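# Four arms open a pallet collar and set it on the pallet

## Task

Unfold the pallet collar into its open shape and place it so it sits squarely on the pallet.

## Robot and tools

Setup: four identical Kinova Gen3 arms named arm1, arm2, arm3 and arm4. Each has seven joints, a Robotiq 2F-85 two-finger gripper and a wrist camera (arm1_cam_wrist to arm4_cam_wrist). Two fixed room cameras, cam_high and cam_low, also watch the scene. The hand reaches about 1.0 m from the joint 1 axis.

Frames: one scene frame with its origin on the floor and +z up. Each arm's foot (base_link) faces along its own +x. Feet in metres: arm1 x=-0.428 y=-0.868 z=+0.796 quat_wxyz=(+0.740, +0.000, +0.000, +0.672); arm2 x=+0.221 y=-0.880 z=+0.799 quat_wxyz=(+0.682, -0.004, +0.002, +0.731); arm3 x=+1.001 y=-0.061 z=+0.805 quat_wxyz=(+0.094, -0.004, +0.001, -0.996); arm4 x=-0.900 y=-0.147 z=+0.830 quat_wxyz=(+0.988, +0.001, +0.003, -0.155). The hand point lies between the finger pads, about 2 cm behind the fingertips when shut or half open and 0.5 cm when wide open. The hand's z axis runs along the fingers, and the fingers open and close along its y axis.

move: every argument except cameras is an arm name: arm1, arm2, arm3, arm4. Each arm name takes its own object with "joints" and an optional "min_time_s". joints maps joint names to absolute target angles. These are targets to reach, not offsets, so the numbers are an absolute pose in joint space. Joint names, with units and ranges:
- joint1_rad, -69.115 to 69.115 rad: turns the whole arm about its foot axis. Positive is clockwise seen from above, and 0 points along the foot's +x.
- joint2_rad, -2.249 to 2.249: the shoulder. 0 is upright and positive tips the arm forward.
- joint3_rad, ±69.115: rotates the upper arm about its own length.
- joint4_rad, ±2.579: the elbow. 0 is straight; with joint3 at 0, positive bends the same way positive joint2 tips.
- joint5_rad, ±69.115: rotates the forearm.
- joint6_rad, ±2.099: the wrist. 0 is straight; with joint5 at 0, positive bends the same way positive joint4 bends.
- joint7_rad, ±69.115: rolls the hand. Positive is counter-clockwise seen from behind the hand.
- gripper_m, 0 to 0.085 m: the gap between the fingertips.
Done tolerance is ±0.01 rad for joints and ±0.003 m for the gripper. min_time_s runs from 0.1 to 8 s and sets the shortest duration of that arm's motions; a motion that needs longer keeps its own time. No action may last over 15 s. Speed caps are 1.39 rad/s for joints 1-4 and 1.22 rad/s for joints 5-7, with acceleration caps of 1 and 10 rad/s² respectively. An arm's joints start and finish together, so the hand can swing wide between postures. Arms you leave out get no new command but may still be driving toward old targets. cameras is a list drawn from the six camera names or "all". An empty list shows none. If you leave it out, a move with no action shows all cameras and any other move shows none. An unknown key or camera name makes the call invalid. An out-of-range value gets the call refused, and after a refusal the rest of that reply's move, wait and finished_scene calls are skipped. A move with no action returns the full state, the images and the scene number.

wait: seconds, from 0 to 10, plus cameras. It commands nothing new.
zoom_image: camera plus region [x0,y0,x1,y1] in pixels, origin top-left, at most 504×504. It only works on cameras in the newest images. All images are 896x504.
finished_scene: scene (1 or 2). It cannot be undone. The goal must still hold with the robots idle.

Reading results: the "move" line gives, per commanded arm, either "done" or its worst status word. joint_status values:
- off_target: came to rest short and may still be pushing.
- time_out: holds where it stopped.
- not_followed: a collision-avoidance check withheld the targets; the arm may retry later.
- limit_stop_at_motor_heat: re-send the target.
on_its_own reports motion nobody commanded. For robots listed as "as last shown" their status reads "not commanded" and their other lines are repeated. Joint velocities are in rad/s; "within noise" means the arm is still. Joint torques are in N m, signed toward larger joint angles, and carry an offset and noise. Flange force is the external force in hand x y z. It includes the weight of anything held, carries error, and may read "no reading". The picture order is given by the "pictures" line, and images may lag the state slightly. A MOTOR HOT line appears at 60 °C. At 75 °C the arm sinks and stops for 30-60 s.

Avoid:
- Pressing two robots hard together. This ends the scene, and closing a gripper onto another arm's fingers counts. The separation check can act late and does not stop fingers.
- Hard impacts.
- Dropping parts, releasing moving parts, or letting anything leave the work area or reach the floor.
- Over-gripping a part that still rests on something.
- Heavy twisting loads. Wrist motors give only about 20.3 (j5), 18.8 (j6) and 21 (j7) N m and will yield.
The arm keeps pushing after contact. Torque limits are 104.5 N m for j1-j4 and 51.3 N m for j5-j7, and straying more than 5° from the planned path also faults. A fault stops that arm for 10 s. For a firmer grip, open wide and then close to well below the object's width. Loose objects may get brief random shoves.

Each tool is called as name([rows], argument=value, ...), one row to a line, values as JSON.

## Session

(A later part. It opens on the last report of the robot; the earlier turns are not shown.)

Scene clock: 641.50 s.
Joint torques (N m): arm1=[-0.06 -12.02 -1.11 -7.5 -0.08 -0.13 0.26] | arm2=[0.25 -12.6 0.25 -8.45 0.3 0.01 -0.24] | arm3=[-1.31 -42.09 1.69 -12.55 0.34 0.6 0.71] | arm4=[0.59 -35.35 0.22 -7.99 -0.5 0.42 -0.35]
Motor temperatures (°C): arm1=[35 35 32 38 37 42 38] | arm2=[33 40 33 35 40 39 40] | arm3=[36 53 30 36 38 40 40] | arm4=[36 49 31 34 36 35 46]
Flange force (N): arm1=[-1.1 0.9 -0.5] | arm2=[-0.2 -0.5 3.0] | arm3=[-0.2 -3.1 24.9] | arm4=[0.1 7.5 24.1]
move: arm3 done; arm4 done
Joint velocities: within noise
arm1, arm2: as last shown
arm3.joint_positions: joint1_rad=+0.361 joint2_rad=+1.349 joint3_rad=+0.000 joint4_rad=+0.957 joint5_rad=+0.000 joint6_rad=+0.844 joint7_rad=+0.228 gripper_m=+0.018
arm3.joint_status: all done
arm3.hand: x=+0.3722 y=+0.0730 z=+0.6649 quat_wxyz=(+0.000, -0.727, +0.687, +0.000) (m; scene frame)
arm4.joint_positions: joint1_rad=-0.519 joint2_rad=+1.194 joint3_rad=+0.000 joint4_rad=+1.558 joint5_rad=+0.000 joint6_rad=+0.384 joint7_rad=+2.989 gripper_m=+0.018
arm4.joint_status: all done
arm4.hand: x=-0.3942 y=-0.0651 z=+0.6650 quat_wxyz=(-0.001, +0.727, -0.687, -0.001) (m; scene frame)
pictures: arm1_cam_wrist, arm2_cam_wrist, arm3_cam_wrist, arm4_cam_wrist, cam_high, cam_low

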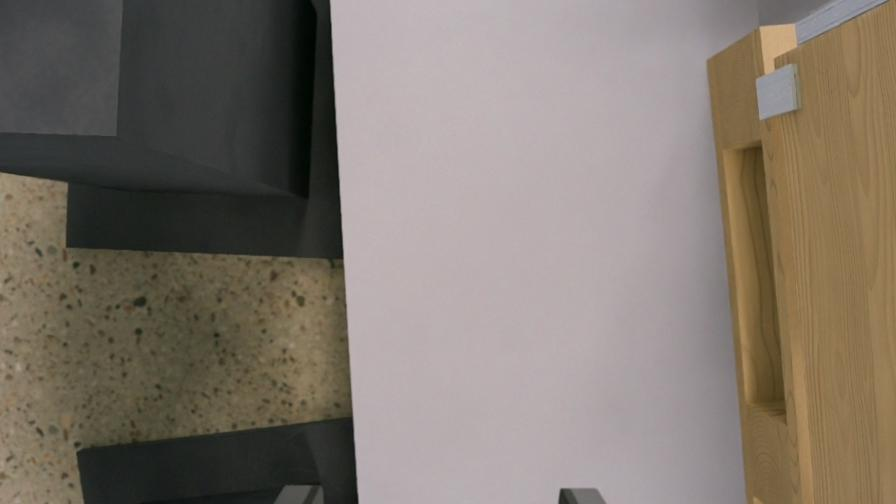

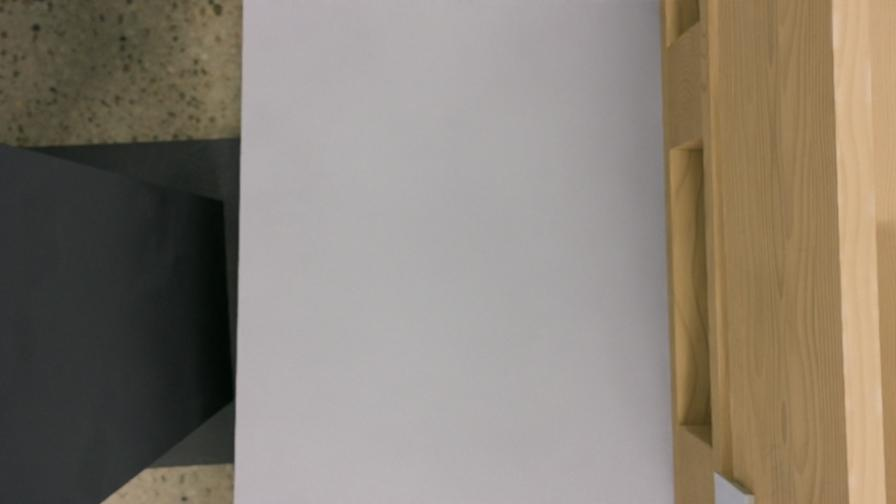

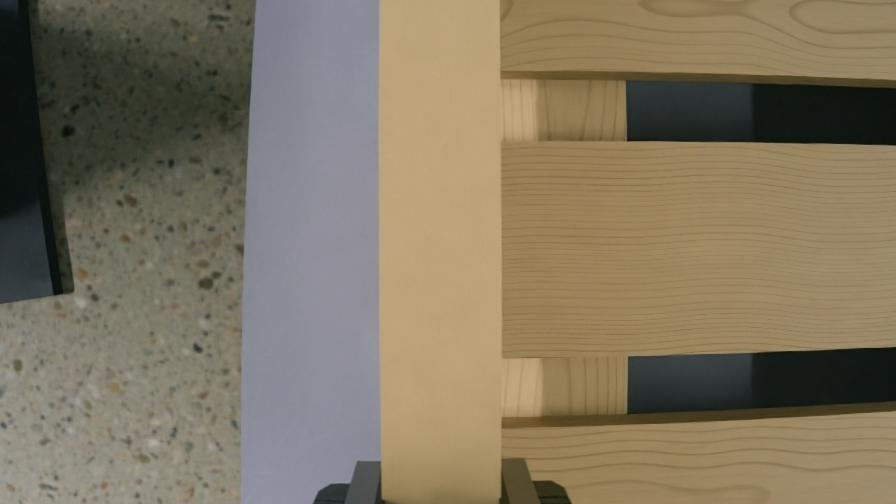

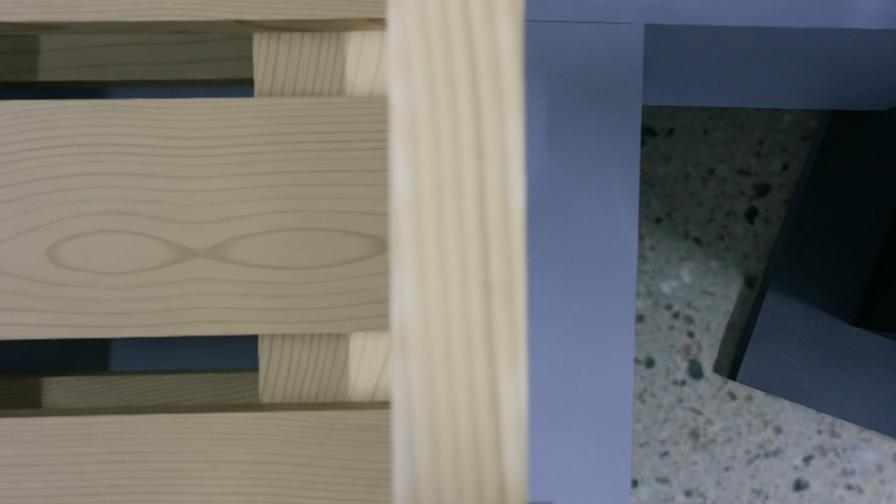

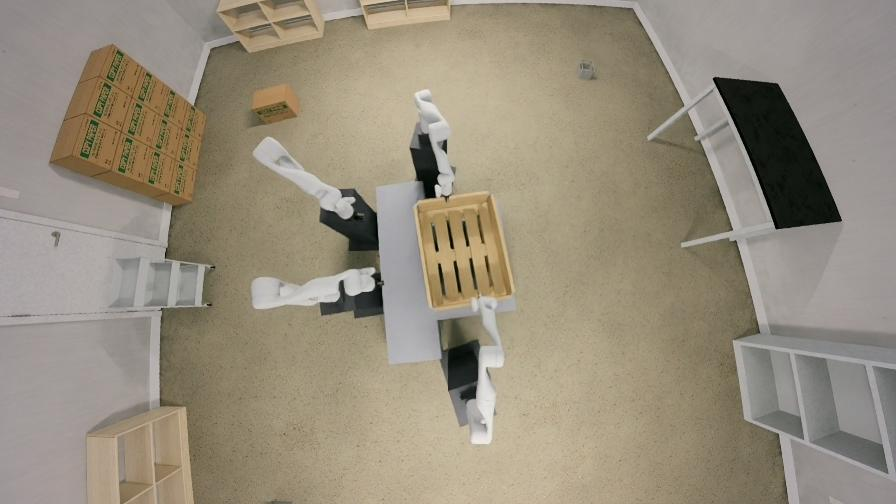

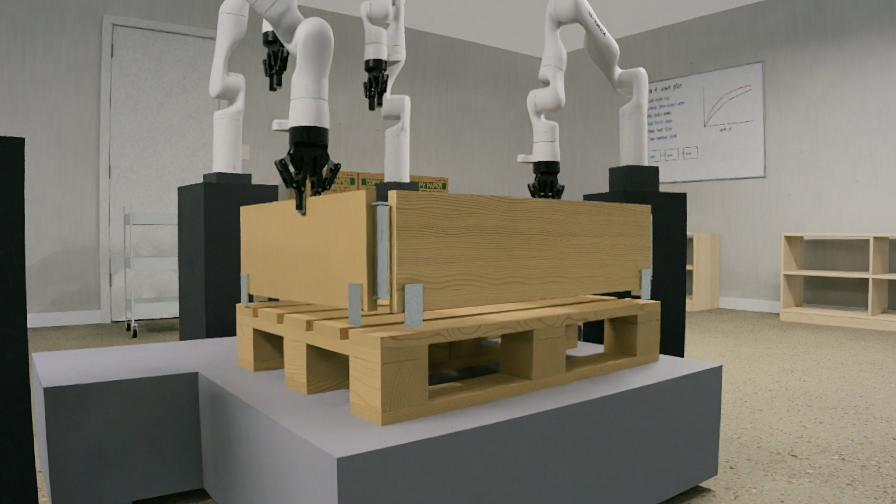

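move(arm3={"joints": {"joint1_rad": 0.3631, "joint2_rad": 1.3498, "joint4_rad": 0.9557, "joint6_rad": 0.8444, "joint7_rad": 0.2303}, "min_time_s": 1.5}, arm4={"joints": {"joint1_rad": -0.5315, "joint2_rad": 1.195, "joint4_rad": 1.5547, "joint6_rad": 0.3869, "joint7_rad": 2.9767}, "min_time_s": 1.5}, cameras=["all"])

zoom_image(camera="cam_low", region=[330, 280, 450, 350])

zoom_image(camera="cam_low", region=[225, 260, 325, 330])

zoom_image(camera="cam_low", region=[590, 250, 690, 320])

zoom_image(camera="arm1_cam_wrist", region=[720, 0, 896, 120])

zoom_image(camera="arm2_cam_wrist", region=[680, 384, 860, 504])

Scene clock: 669.77 s.
Joint torques (N m): arm1=[-0.07 -12.07 -1.09 -7.38 -0.13 -0.18 0.24] | arm2=[0.23 -12.68 0.23 -8.47 0.31 0.01 -0.29] | arm3=[-0.84 -41.99 1.76 -12.82 -0.14 0.37 0.11] | arm4=[0 -36.46 0.11 -9.05 0.12 -0.23 0.24]
Motor temperatures (°C): arm1=[35 34 32 38 37 42 38] | arm2=[33 40 33 35 40 39 40] | arm3=[36 53 30 36 38 40 40] | arm4=[36 48 31 34 36 35 46]
Flange force (N): arm1=[-1.5 1.2 -0.8] | arm2=[-0.4 -0.4 3.1] | arm3=[-0.2 -4.0 24.3] | arm4=[0.3 8.6 24.6]
move: arm3 done; arm4 done
Joint velocities: within noise
arm1: as last shown
arm2.joint_positions: joint1_rad=-0.040 joint2_rad=+0.200 joint3_rad=+0.000 joint4_rad=+1.900 joint5_rad=+0.000 joint6_rad=+1.030 joint7_rad=-0.068 gripper_m=+0.030
arm2.joint_status: not commanded
arm2.hand: x=+0.2060 y=-0.5188 z=+1.0235 quat_wxyz=(-0.001, +0.021, -1.000, -0.002) (m; scene frame)
arm3.joint_positions: joint1_rad=+0.363 joint2_rad=+1.350 joint3_rad=+0.000 joint4_rad=+0.956 joint5_rad=+0.000 joint6_rad=+0.844 joint7_rad=+0.230 gripper_m=+0.018
arm3.joint_status: all done
arm3.hand: x=+0.3724 y=+0.0747 z=+0.6648 quat_wxyz=(+0.000, -0.727, +0.687, +0.000) (m; scene frame)
arm4.joint_positions: joint1_rad=-0.531 joint2_rad=+1.195 joint3_rad=+0.000 joint4_rad=+1.555 joint5_rad=+0.000 joint6_rad=+0.387 joint7_rad=+2.977 gripper_m=+0.018
arm4.joint_status: all done
arm4.hand: x=-0.3945 y=-0.0588 z=+0.6650 quat_wxyz=(-0.001, +0.727, -0.687, -0.001) (m; scene frame)
pictures: arm1_cam_wrist, arm2_cam_wrist, arm3_cam_wrist, arm4_cam_wrist, cam_high, cam_low

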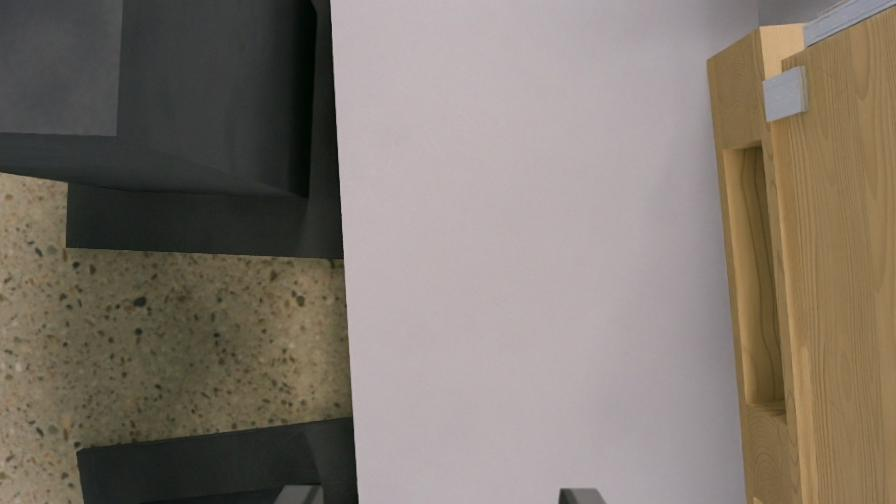

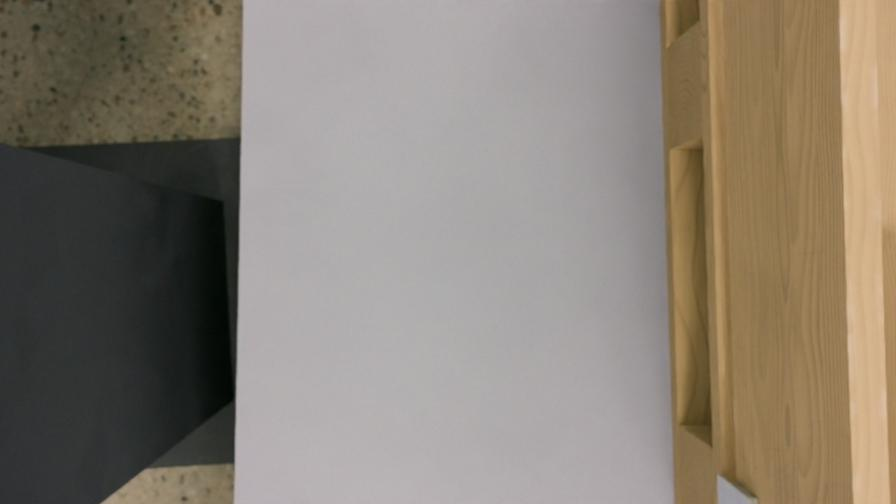

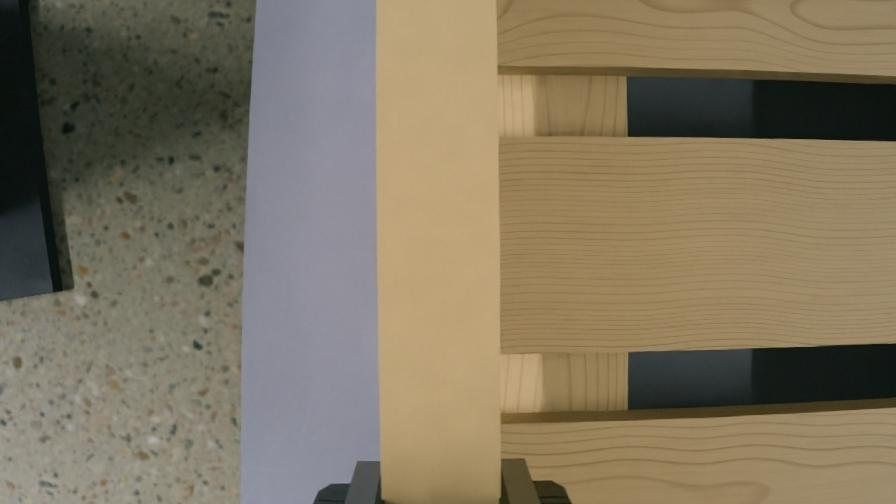

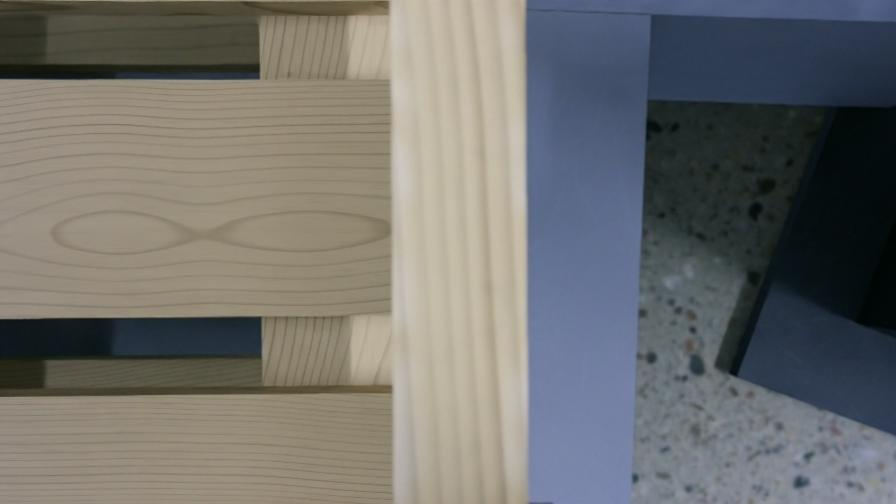

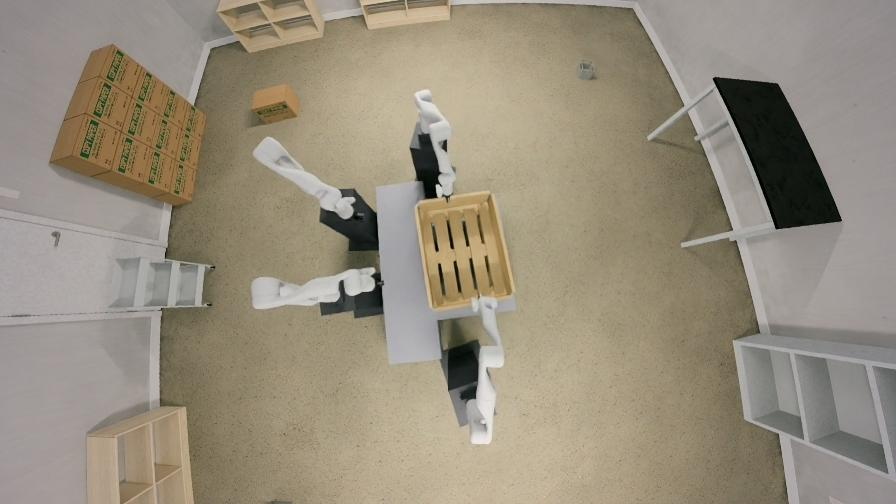

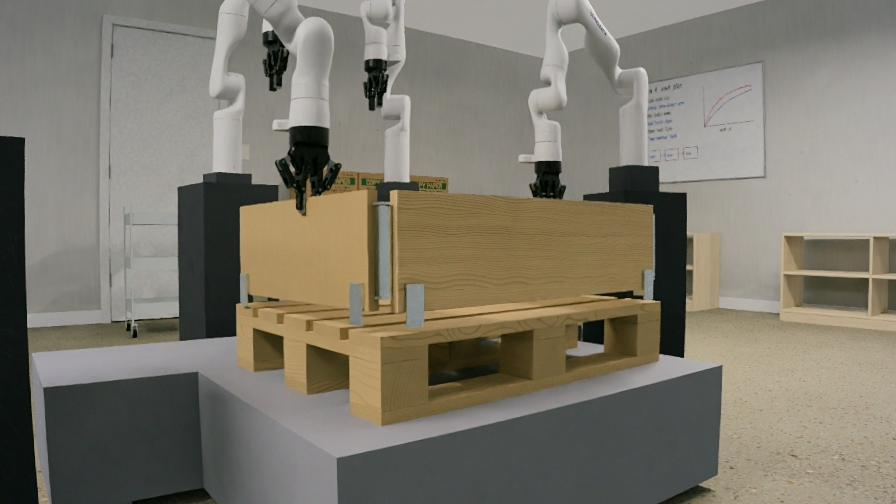

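Scaled by 4.200 from the camera's 896x504 image, which has a finer 1280x720 frame.

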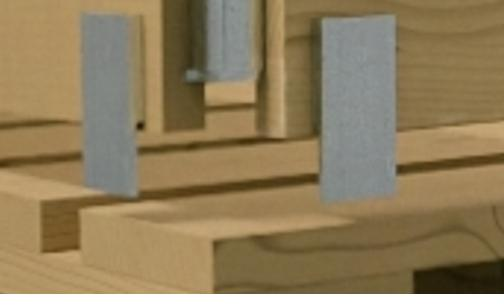

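Scaled by 5.040 from the camera's 896x504 image, which has a finer 1280x720 frame.

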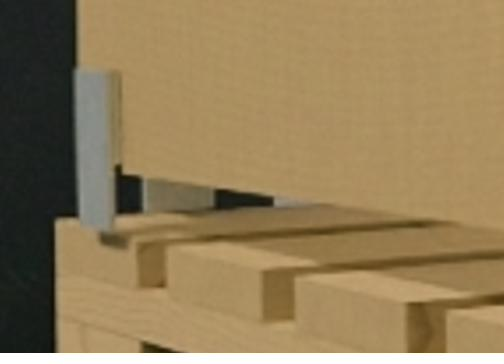

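Scaled by 5.040 from the camera's 896x504 image, which has a finer 1280x720 frame.

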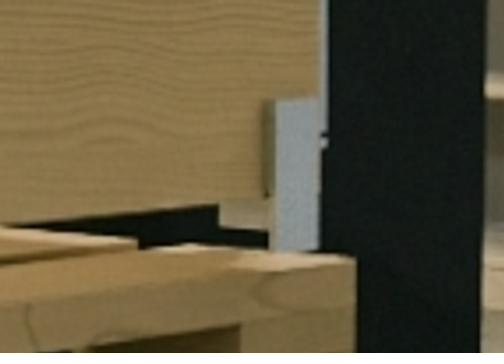

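Scaled by 2.864 from the camera's 896x504 image, which has a finer 1280x720 frame.

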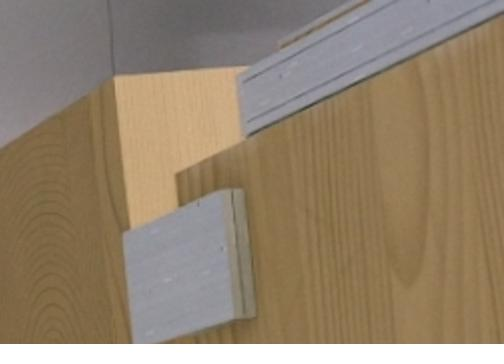

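Scaled by 2.800 from the camera's 896x504 image, which has a finer 1280x720 frame.

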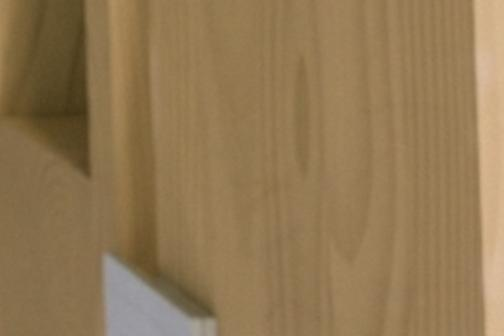

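move(arm3={"joints": {"joint1_rad": 0.3607, "joint2_rad": 1.3622, "joint4_rad": 0.9428, "joint6_rad": 0.8449, "joint7_rad": 0.2279}, "min_time_s": 1.5}, arm4={"joints": {"joint1_rad": -0.5384, "joint2_rad": 1.2052, "joint4_rad": 1.5529, "joint6_rad": 0.3785, "joint7_rad": 2.9698}, "min_time_s": 1.5}, cameras=["arm1_cam_wrist", "arm2_cam_wrist", "arm3_cam_wrist", "arm4_cam_wrist", "cam_low"])

zoom_image(camera="cam_low", region=[330, 280, 450, 350])

zoom_image(camera="cam_low", region=[225, 270, 285, 330])

zoom_image(camera="cam_low", region=[620, 260, 680, 320])

zoom_image(camera="arm1_cam_wrist", region=[720, 0, 896, 120])

zoom_image(camera="arm2_cam_wrist", region=[680, 404, 780, 504])

Scene clock: 679.87 s.
Joint torques (N m): arm1=[-0.05 -12.07 -1.04 -7.42 -0.1 -0.15 0.28] | arm2=[0.24 -12.6 0.22 -8.41 0.31 -0.02 -0.27] | arm3=[-0.74 -42.36 1.76 -12.82 -0.07 0.49 0.12] | arm4=[-0.06 -35.35 -0.01 -7.91 0.11 0.44 0.25]
Motor temperatures (°C): arm1=[35 34 32 38 37 42 38] | arm2=[33 40 33 35 40 39 40] | arm3=[36 53 30 36 38 40 40] | arm4=[36 47 31 34 36 35 46]
Flange force (N): arm1=[-1.2 1.2 -0.6] | arm2=[-0.3 -0.3 2.8] | arm3=[-0.1 -3.8 24.9] | arm4=[0.3 7.7 24.0]
move: arm3 done; arm4 done
Joint velocities: within noise
arm1.joint_positions: joint1_rad=+0.599 joint2_rad=+0.200 joint3_rad=+0.000 joint4_rad=+1.900 joint5_rad=+0.000 joint6_rad=+1.030 joint7_rad=+0.631 gripper_m=+0.045
arm1.joint_status: not commanded
arm1.hand: x=-0.1794 y=-0.6085 z=+1.0228 quat_wxyz=(-0.004, -0.033, -0.999, -0.005) (m; scene frame)
arm2: as last shown
arm3.joint_positions: joint1_rad=+0.361 joint2_rad=+1.362 joint3_rad=+0.000 joint4_rad=+0.943 joint5_rad=+0.000 joint6_rad=+0.845 joint7_rad=+0.228 gripper_m=+0.018
arm3.joint_status: all done
arm3.hand: x=+0.3709 y=+0.0734 z=+0.6599 quat_wxyz=(+0.000, -0.727, +0.687, +0.000) (m; scene frame)
arm4.joint_positions: joint1_rad=-0.538 joint2_rad=+1.205 joint3_rad=+0.000 joint4_rad=+1.553 joint5_rad=+0.000 joint6_rad=+0.379 joint7_rad=+2.970 gripper_m=+0.018
arm4.joint_status: all done
arm4.hand: x=-0.3960 y=-0.0555 z=+0.6600 quat_wxyz=(-0.001, +0.727, -0.687, -0.001) (m; scene frame)
pictures: arm1_cam_wrist, arm2_cam_wrist, arm3_cam_wrist, arm4_cam_wrist, cam_low

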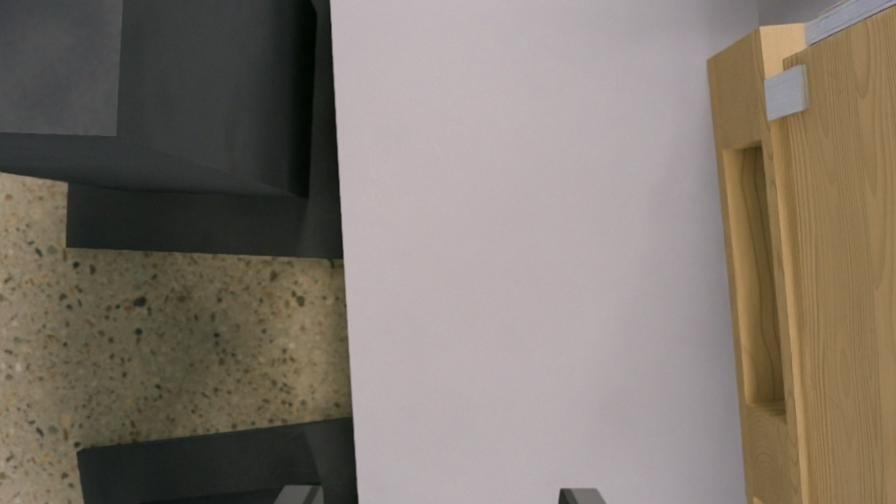

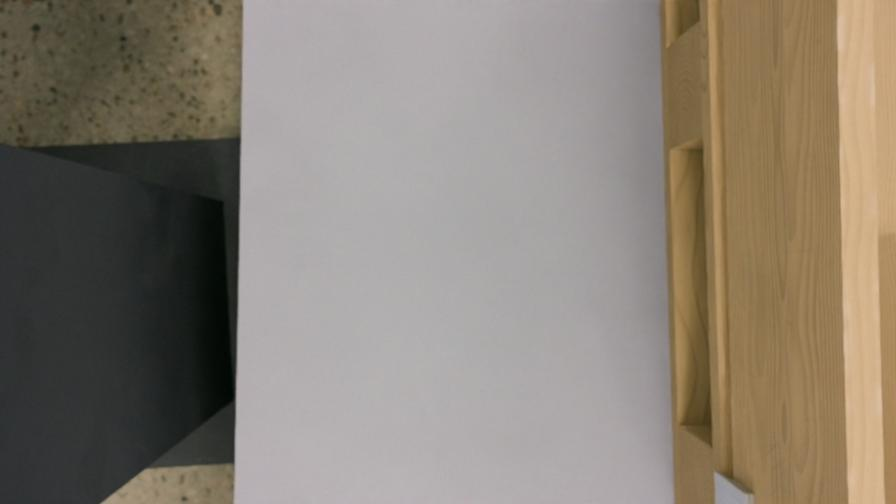

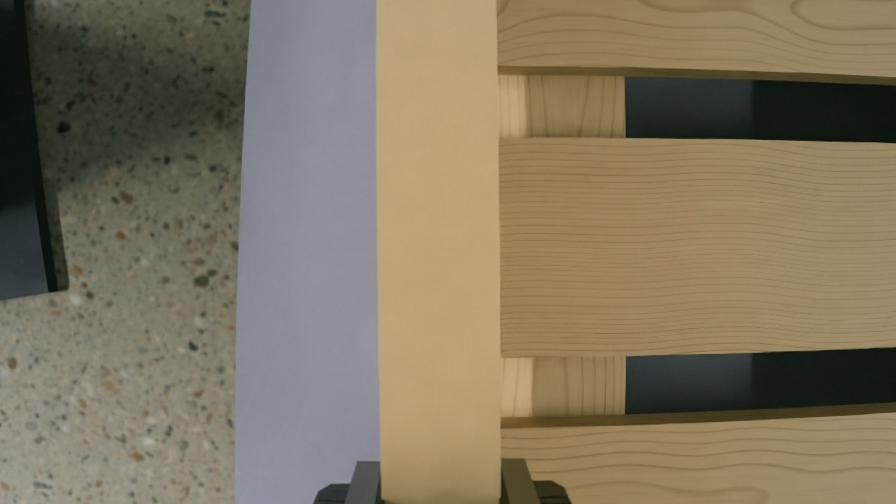

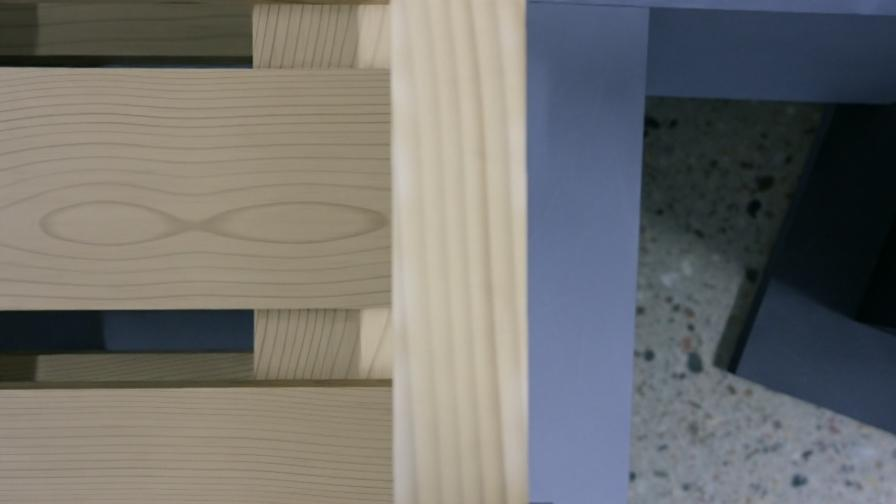

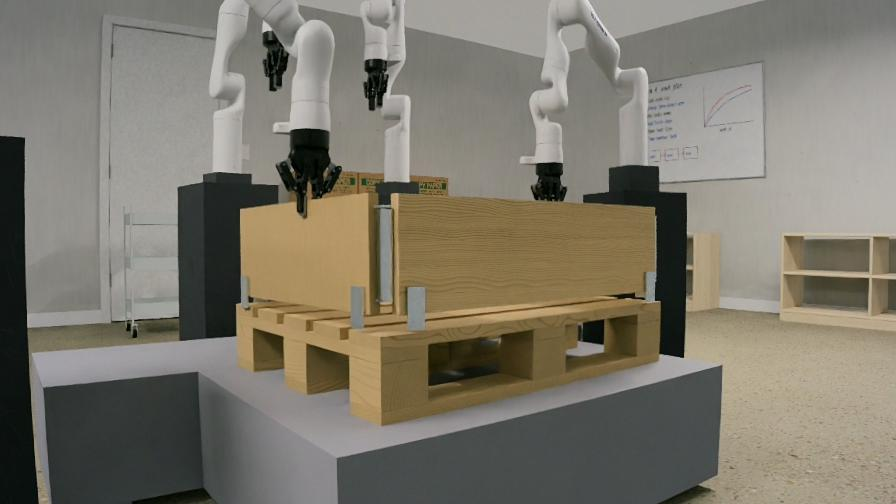

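Scaled by 4.200 from the camera's 896x504 image, which has a finer 1280x720 frame.

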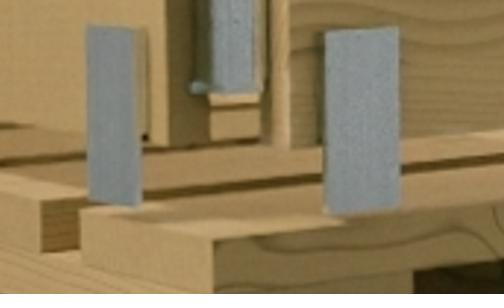

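Scaled by 8.400 from the camera's 896x504 image, which has a finer 1280x720 frame.

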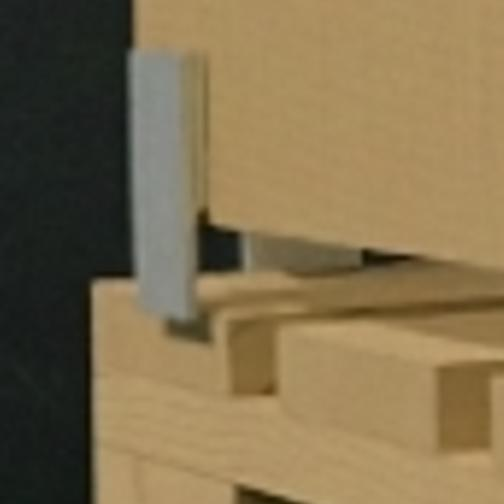

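Scaled by 8.400 from the camera's 896x504 image, which has a finer 1280x720 frame.

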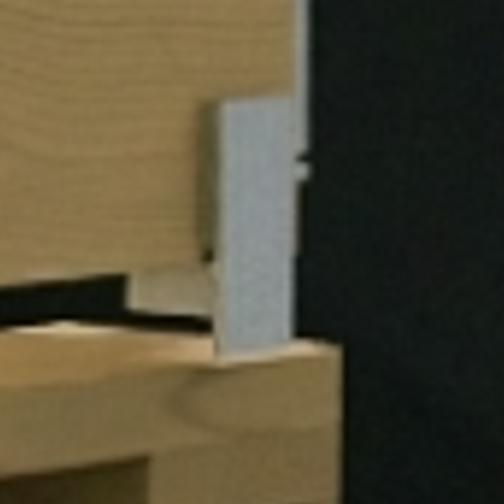

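Scaled by 2.864 from the camera's 896x504 image, which has a finer 1280x720 frame.

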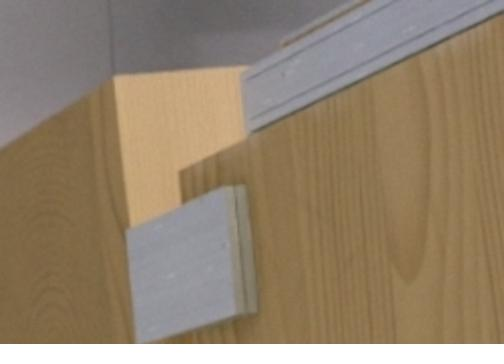

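Scaled by 5.040 from the camera's 896x504 image, which has a finer 1280x720 frame.

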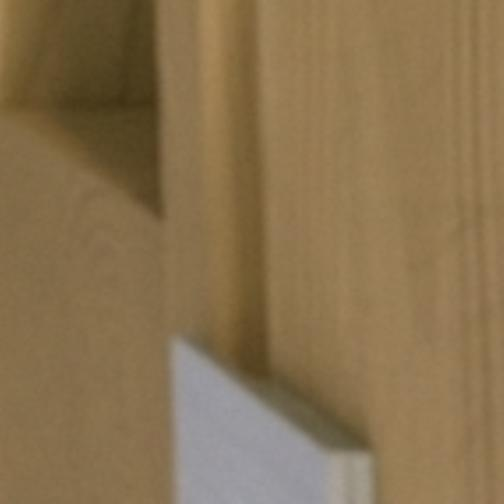

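move(cameras=["cam_low", "arm1_cam_wrist", "arm2_cam_wrist"])

Scene clock: 683.97 s.
Joint torques (N m): arm1=[-0.12 -12.07 -1.06 -7.41 -0.15 -0.2 0.3] | arm2=[0.24 -12.57 0.18 -8.41 0.29 0.01 -0.26] | arm3=[-0.84 -42.37 1.85 -12.77 -0.06 0.53 0.18] | arm4=[-0.03 -35.3 0.02 -7.92 0.08 0.45 0.25]
Motor temperatures (°C): arm1=[35 34 32 38 37 42 38] | arm2=[33 40 33 35 40 39 40] | arm3=[36 53 30 36 38 40 40] | arm4=[36 47 31 34 36 35 46]
Flange force (N): arm1=[-1.4 1.2 -0.8] | arm2=[-0.3 -0.5 2.8] | arm3=[-0.2 -3.7 25.0] | arm4=[0.3 7.8 23.9]
Joint velocities: within noise
arm1.joint_positions: joint1_rad=+0.599 joint2_rad=+0.200 joint3_rad=+0.000 joint4_rad=+1.900 joint5_rad=+0.000 joint6_rad=+1.030 joint7_rad=+0.631 gripper_m=+0.045
arm1.joint_status: not commanded
arm1.hand: x=-0.1794 y=-0.6085 z=+1.0228 quat_wxyz=(-0.004, -0.033, -0.999, -0.005) (m; scene frame)
arm2.joint_positions: joint1_rad=-0.040 joint2_rad=+0.200 joint3_rad=+0.000 joint4_rad=+1.900 joint5_rad=+0.000 joint6_rad=+1.030 joint7_rad=-0.068 gripper_m=+0.030
arm2.joint_status: not commanded
arm2.hand: x=+0.2060 y=-0.5188 z=+1.0235 quat_wxyz=(-0.001, +0.021, -1.000, -0.002) (m; scene frame)
arm3.joint_positions: joint1_rad=+0.361 joint2_rad=+1.362 joint3_rad=+0.000 joint4_rad=+0.943 joint5_rad=+0.000 joint6_rad=+0.845 joint7_rad=+0.228 gripper_m=+0.018
arm3.joint_status: all done
arm3.hand: x=+0.3709 y=+0.0734 z=+0.6599 quat_wxyz=(+0.000, -0.727, +0.687, +0.000) (m; scene frame)
arm4.joint_positions: joint1_rad=-0.538 joint2_rad=+1.205 joint3_rad=+0.000 joint4_rad=+1.553 joint5_rad=+0.000 joint6_rad=+0.379 joint7_rad=+2.970 gripper_m=+0.018
arm4.joint_status: all done
arm4.hand: x=-0.3960 y=-0.0555 z=+0.6600 quat_wxyz=(-0.001, +0.727, -0.687, -0.001) (m; scene frame)
pictures: arm1_cam_wrist, arm2_cam_wrist, cam_low

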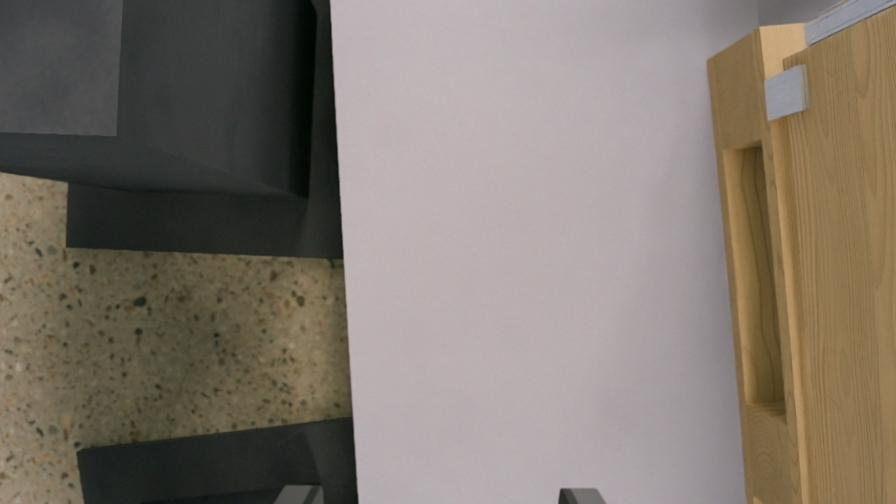

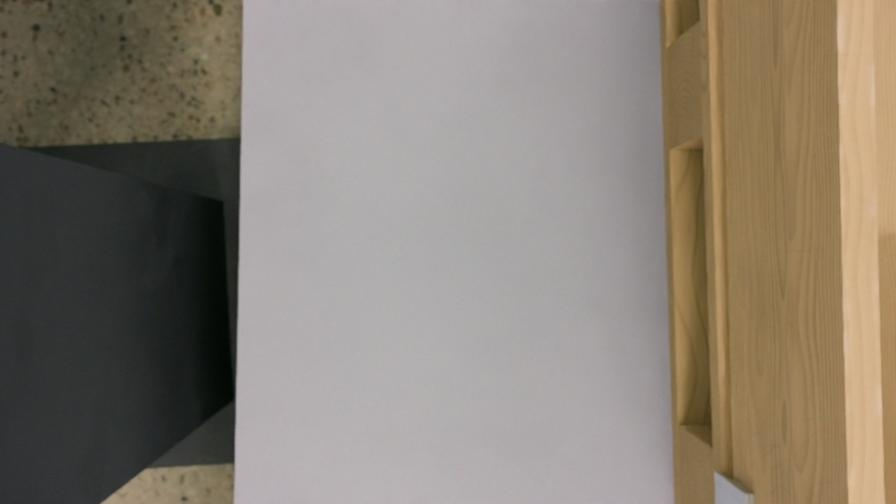

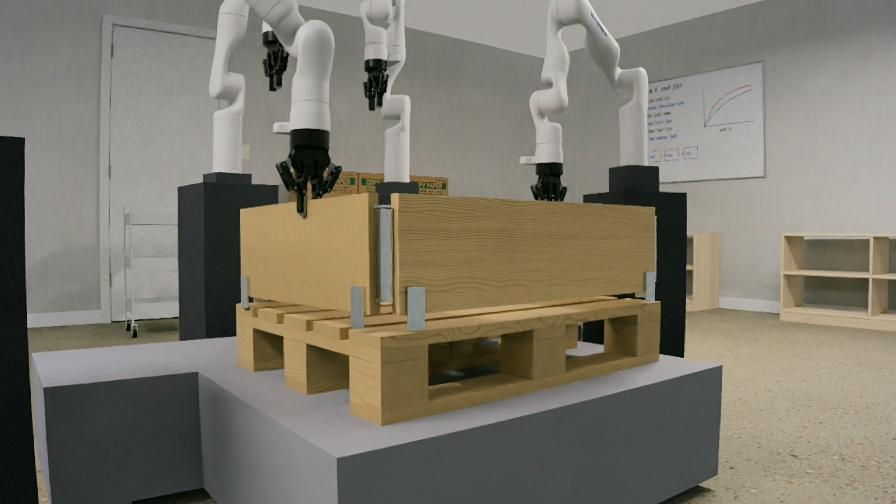

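zoom_image(camera="cam_low", region=[330, 280, 450, 347])

zoom_image(camera="cam_low", region=[620, 260, 680, 294])

zoom_image(camera="cam_low", region=[225, 270, 285, 304])

Scaled by 4.200 from the camera's 896x504 image, which has a finer 1280x720 frame.

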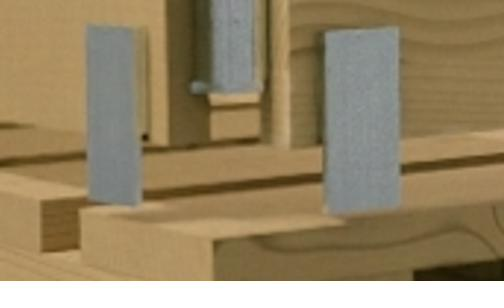

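Scaled by 8.400 from the camera's 896x504 image, which has a finer 1280x720 frame.

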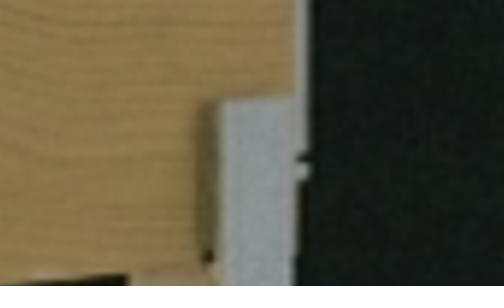

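Scaled by 8.400 from the camera's 896x504 image, which has a finer 1280x720 frame.

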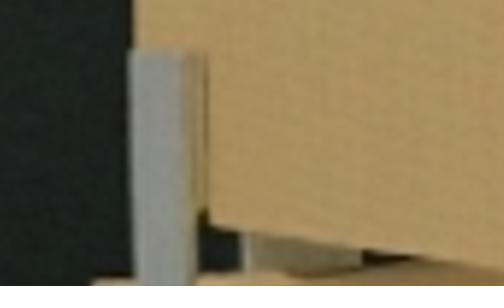

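zoom_image(camera="arm1_cam_wrist", region=[720, 20, 896, 140])

zoom_image(camera="arm2_cam_wrist", region=[660, 404, 760, 504])

Scaled by 2.864 from the camera's 896x504 image, which has a finer 1280x720 frame.

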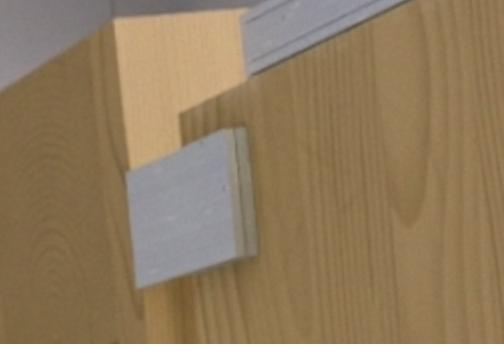

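Scaled by 5.040 from the camera's 896x504 image, which has a finer 1280x720 frame.

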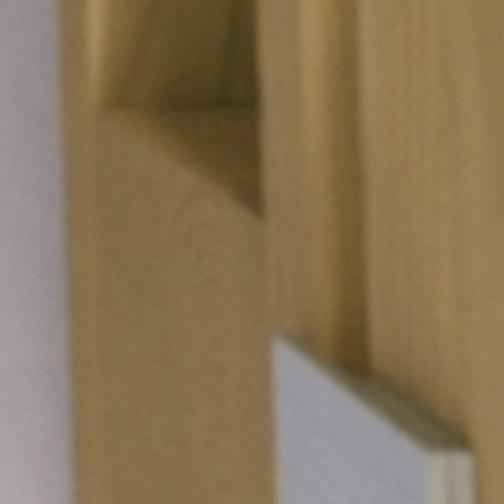

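zoom_image(camera="arm1_cam_wrist", region=[740, 15, 830, 66])

zoom_image(camera="arm1_cam_wrist", region=[740, 100, 830, 151])

zoom_image(camera="arm2_cam_wrist", region=[690, 440, 770, 504])

Scaled by 5.600 from the camera's 896x504 image, which has a finer 1280x720 frame.

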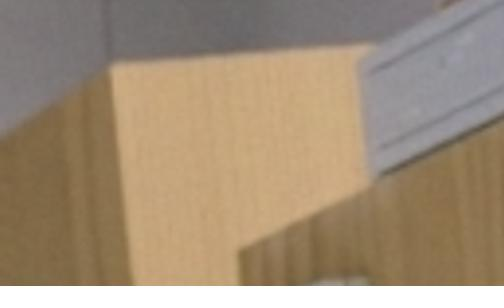

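Scaled by 5.600 from the camera's 896x504 image, which has a finer 1280x720 frame.

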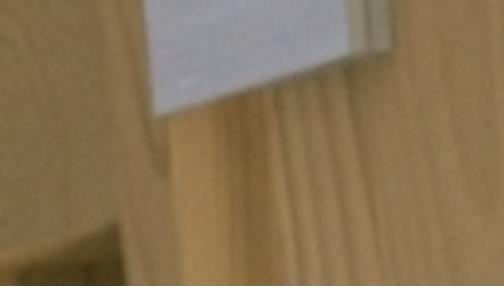

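Scaled by 6.300 from the camera's 896x504 image, which has a finer 1280x720 frame.

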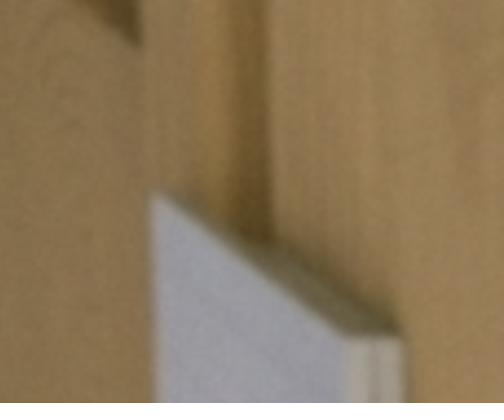

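move(arm3={"joints": {"joint2_rad": 1.3721, "joint4_rad": 0.9368, "joint6_rad": 0.8410}, "min_time_s": 1.5}, arm4={"joints": {"joint2_rad": 1.2163, "joint4_rad": 1.5474, "joint6_rad": 0.3729}, "min_time_s": 1.5}, cameras=["cam_low", "arm1_cam_wrist", "arm2_cam_wrist"])

zoom_image(camera="cam_low", region=[330, 280, 450, 347])

zoom_image(camera="arm1_cam_wrist", region=[740, 80, 830, 151])

zoom_image(camera="arm2_cam_wrist", region=[690, 440, 770, 504])

zoom_image(camera="cam_low", region=[225, 270, 285, 314])

zoom_image(camera="cam_low", region=[620, 260, 680, 314])

Scene clock: 704.60 s.
Joint torques (N m): arm1=[-0.01 -12.03 -1.09 -7.43 -0.18 -0.17 0.26] | arm2=[0.25 -12.61 0.25 -8.47 0.3 0.04 -0.26] | arm3=[-0.74 -42.38 2.14 -12.72 0.16 0.58 0.17] | arm4=[-1.34 -35.13 -1.93 -7.87 -0.44 0.42 0.18]
Motor temperatures (°C): arm1=[35 34 32 38 37 41 38] | arm2=[33 40 33 35 40 39 39] | arm3=[36 53 30 37 38 40 40] | arm4=[36 47 31 34 36 35 46]
Flange force (N): arm1=[-1.2 1.2 -0.7] | arm2=[-0.3 -0.5 3.1] | arm3=[0.0 -3.9 25.0] | arm4=[2.9 7.6 23.3]
move: arm3 done; arm4 done
Joint velocities: within noise
arm1, arm2: as last shown
arm3.joint_positions: joint1_rad=+0.361 joint2_rad=+1.372 joint3_rad=+0.000 joint4_rad=+0.937 joint5_rad=+0.000 joint6_rad=+0.841 joint7_rad=+0.228 gripper_m=+0.018
arm3.joint_status: all done
arm3.hand: x=+0.3708 y=+0.0734 z=+0.6549 quat_wxyz=(+0.000, -0.727, +0.687, +0.000) (m; scene frame)
arm4.joint_positions: joint1_rad=-0.538 joint2_rad=+1.216 joint3_rad=+0.000 joint4_rad=+1.547 joint5_rad=+0.000 joint6_rad=+0.373 joint7_rad=+2.970 gripper_m=+0.018
arm4.joint_status: all done
arm4.hand: x=-0.3960 y=-0.0555 z=+0.6550 quat_wxyz=(-0.001, +0.727, -0.687, -0.001) (m; scene frame)
pictures: arm1_cam_wrist, arm2_cam_wrist, cam_low

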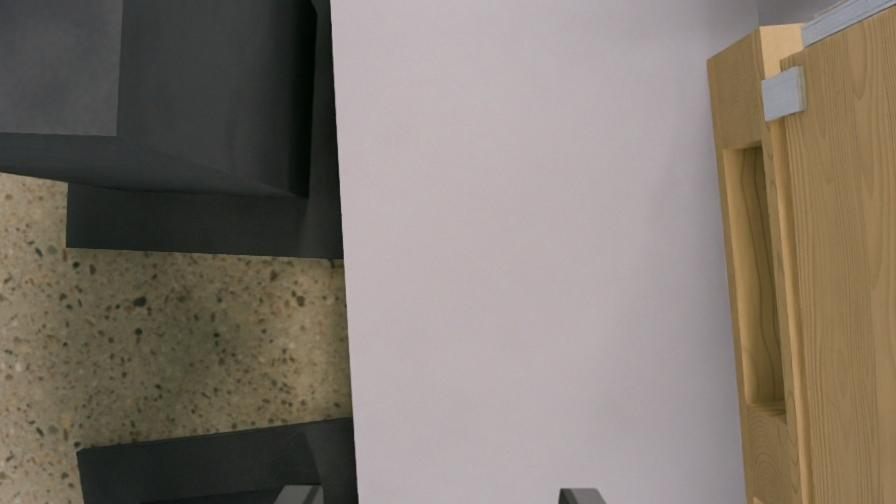

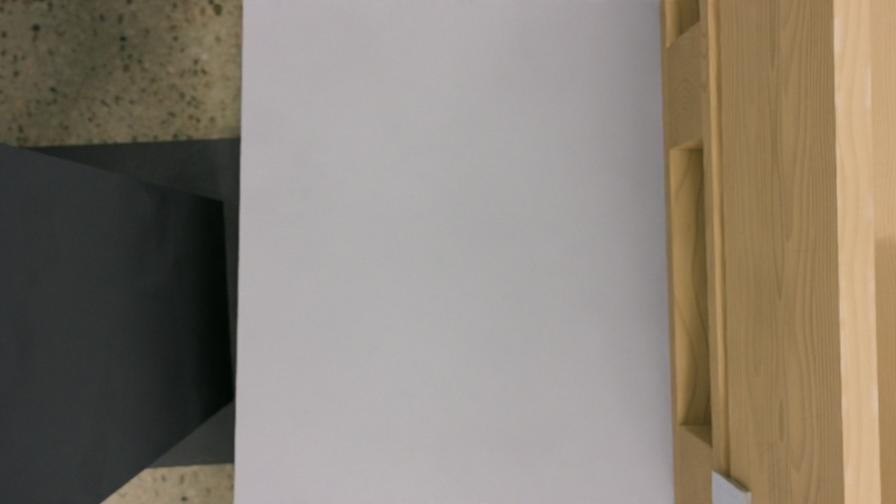

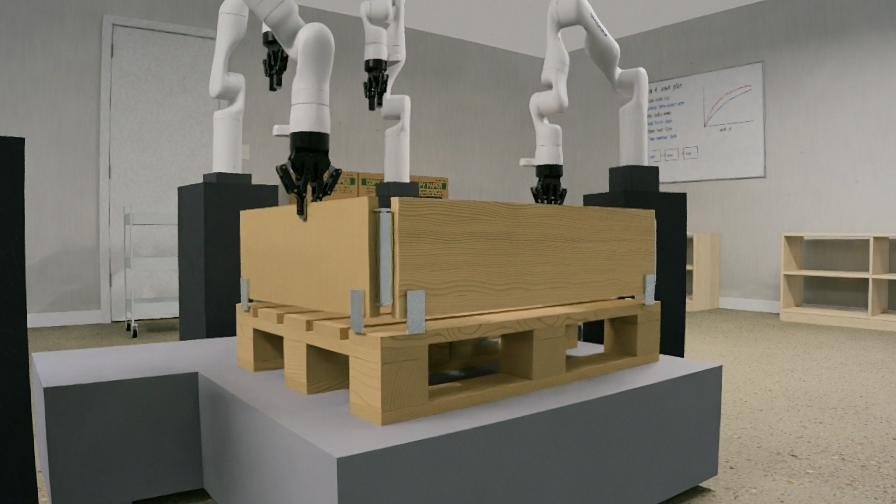

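Scaled by 4.200 from the camera's 896x504 image, which has a finer 1280x720 frame.

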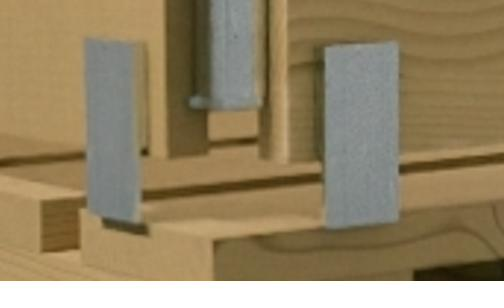

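Scaled by 5.600 from the camera's 896x504 image, which has a finer 1280x720 frame.

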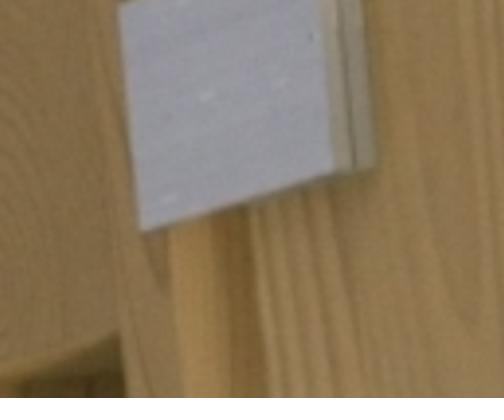

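Scaled by 6.300 from the camera's 896x504 image, which has a finer 1280x720 frame.

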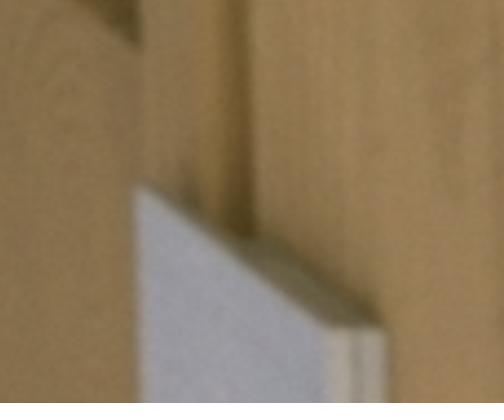

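Scaled by 8.400 from the camera's 896x504 image, which has a finer 1280x720 frame.

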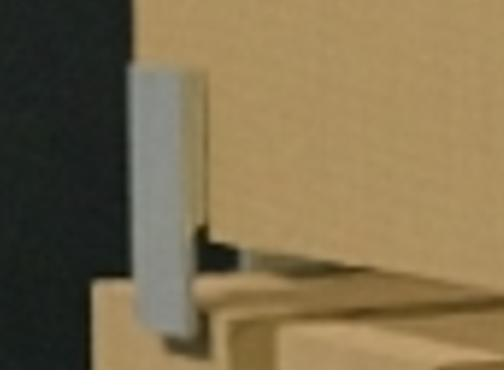

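Scaled by 8.400 from the camera's 896x504 image, which has a finer 1280x720 frame.

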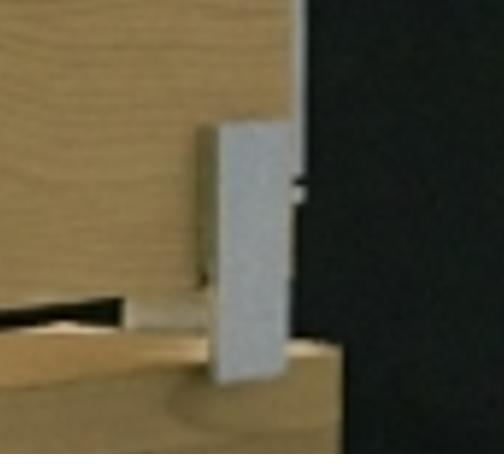

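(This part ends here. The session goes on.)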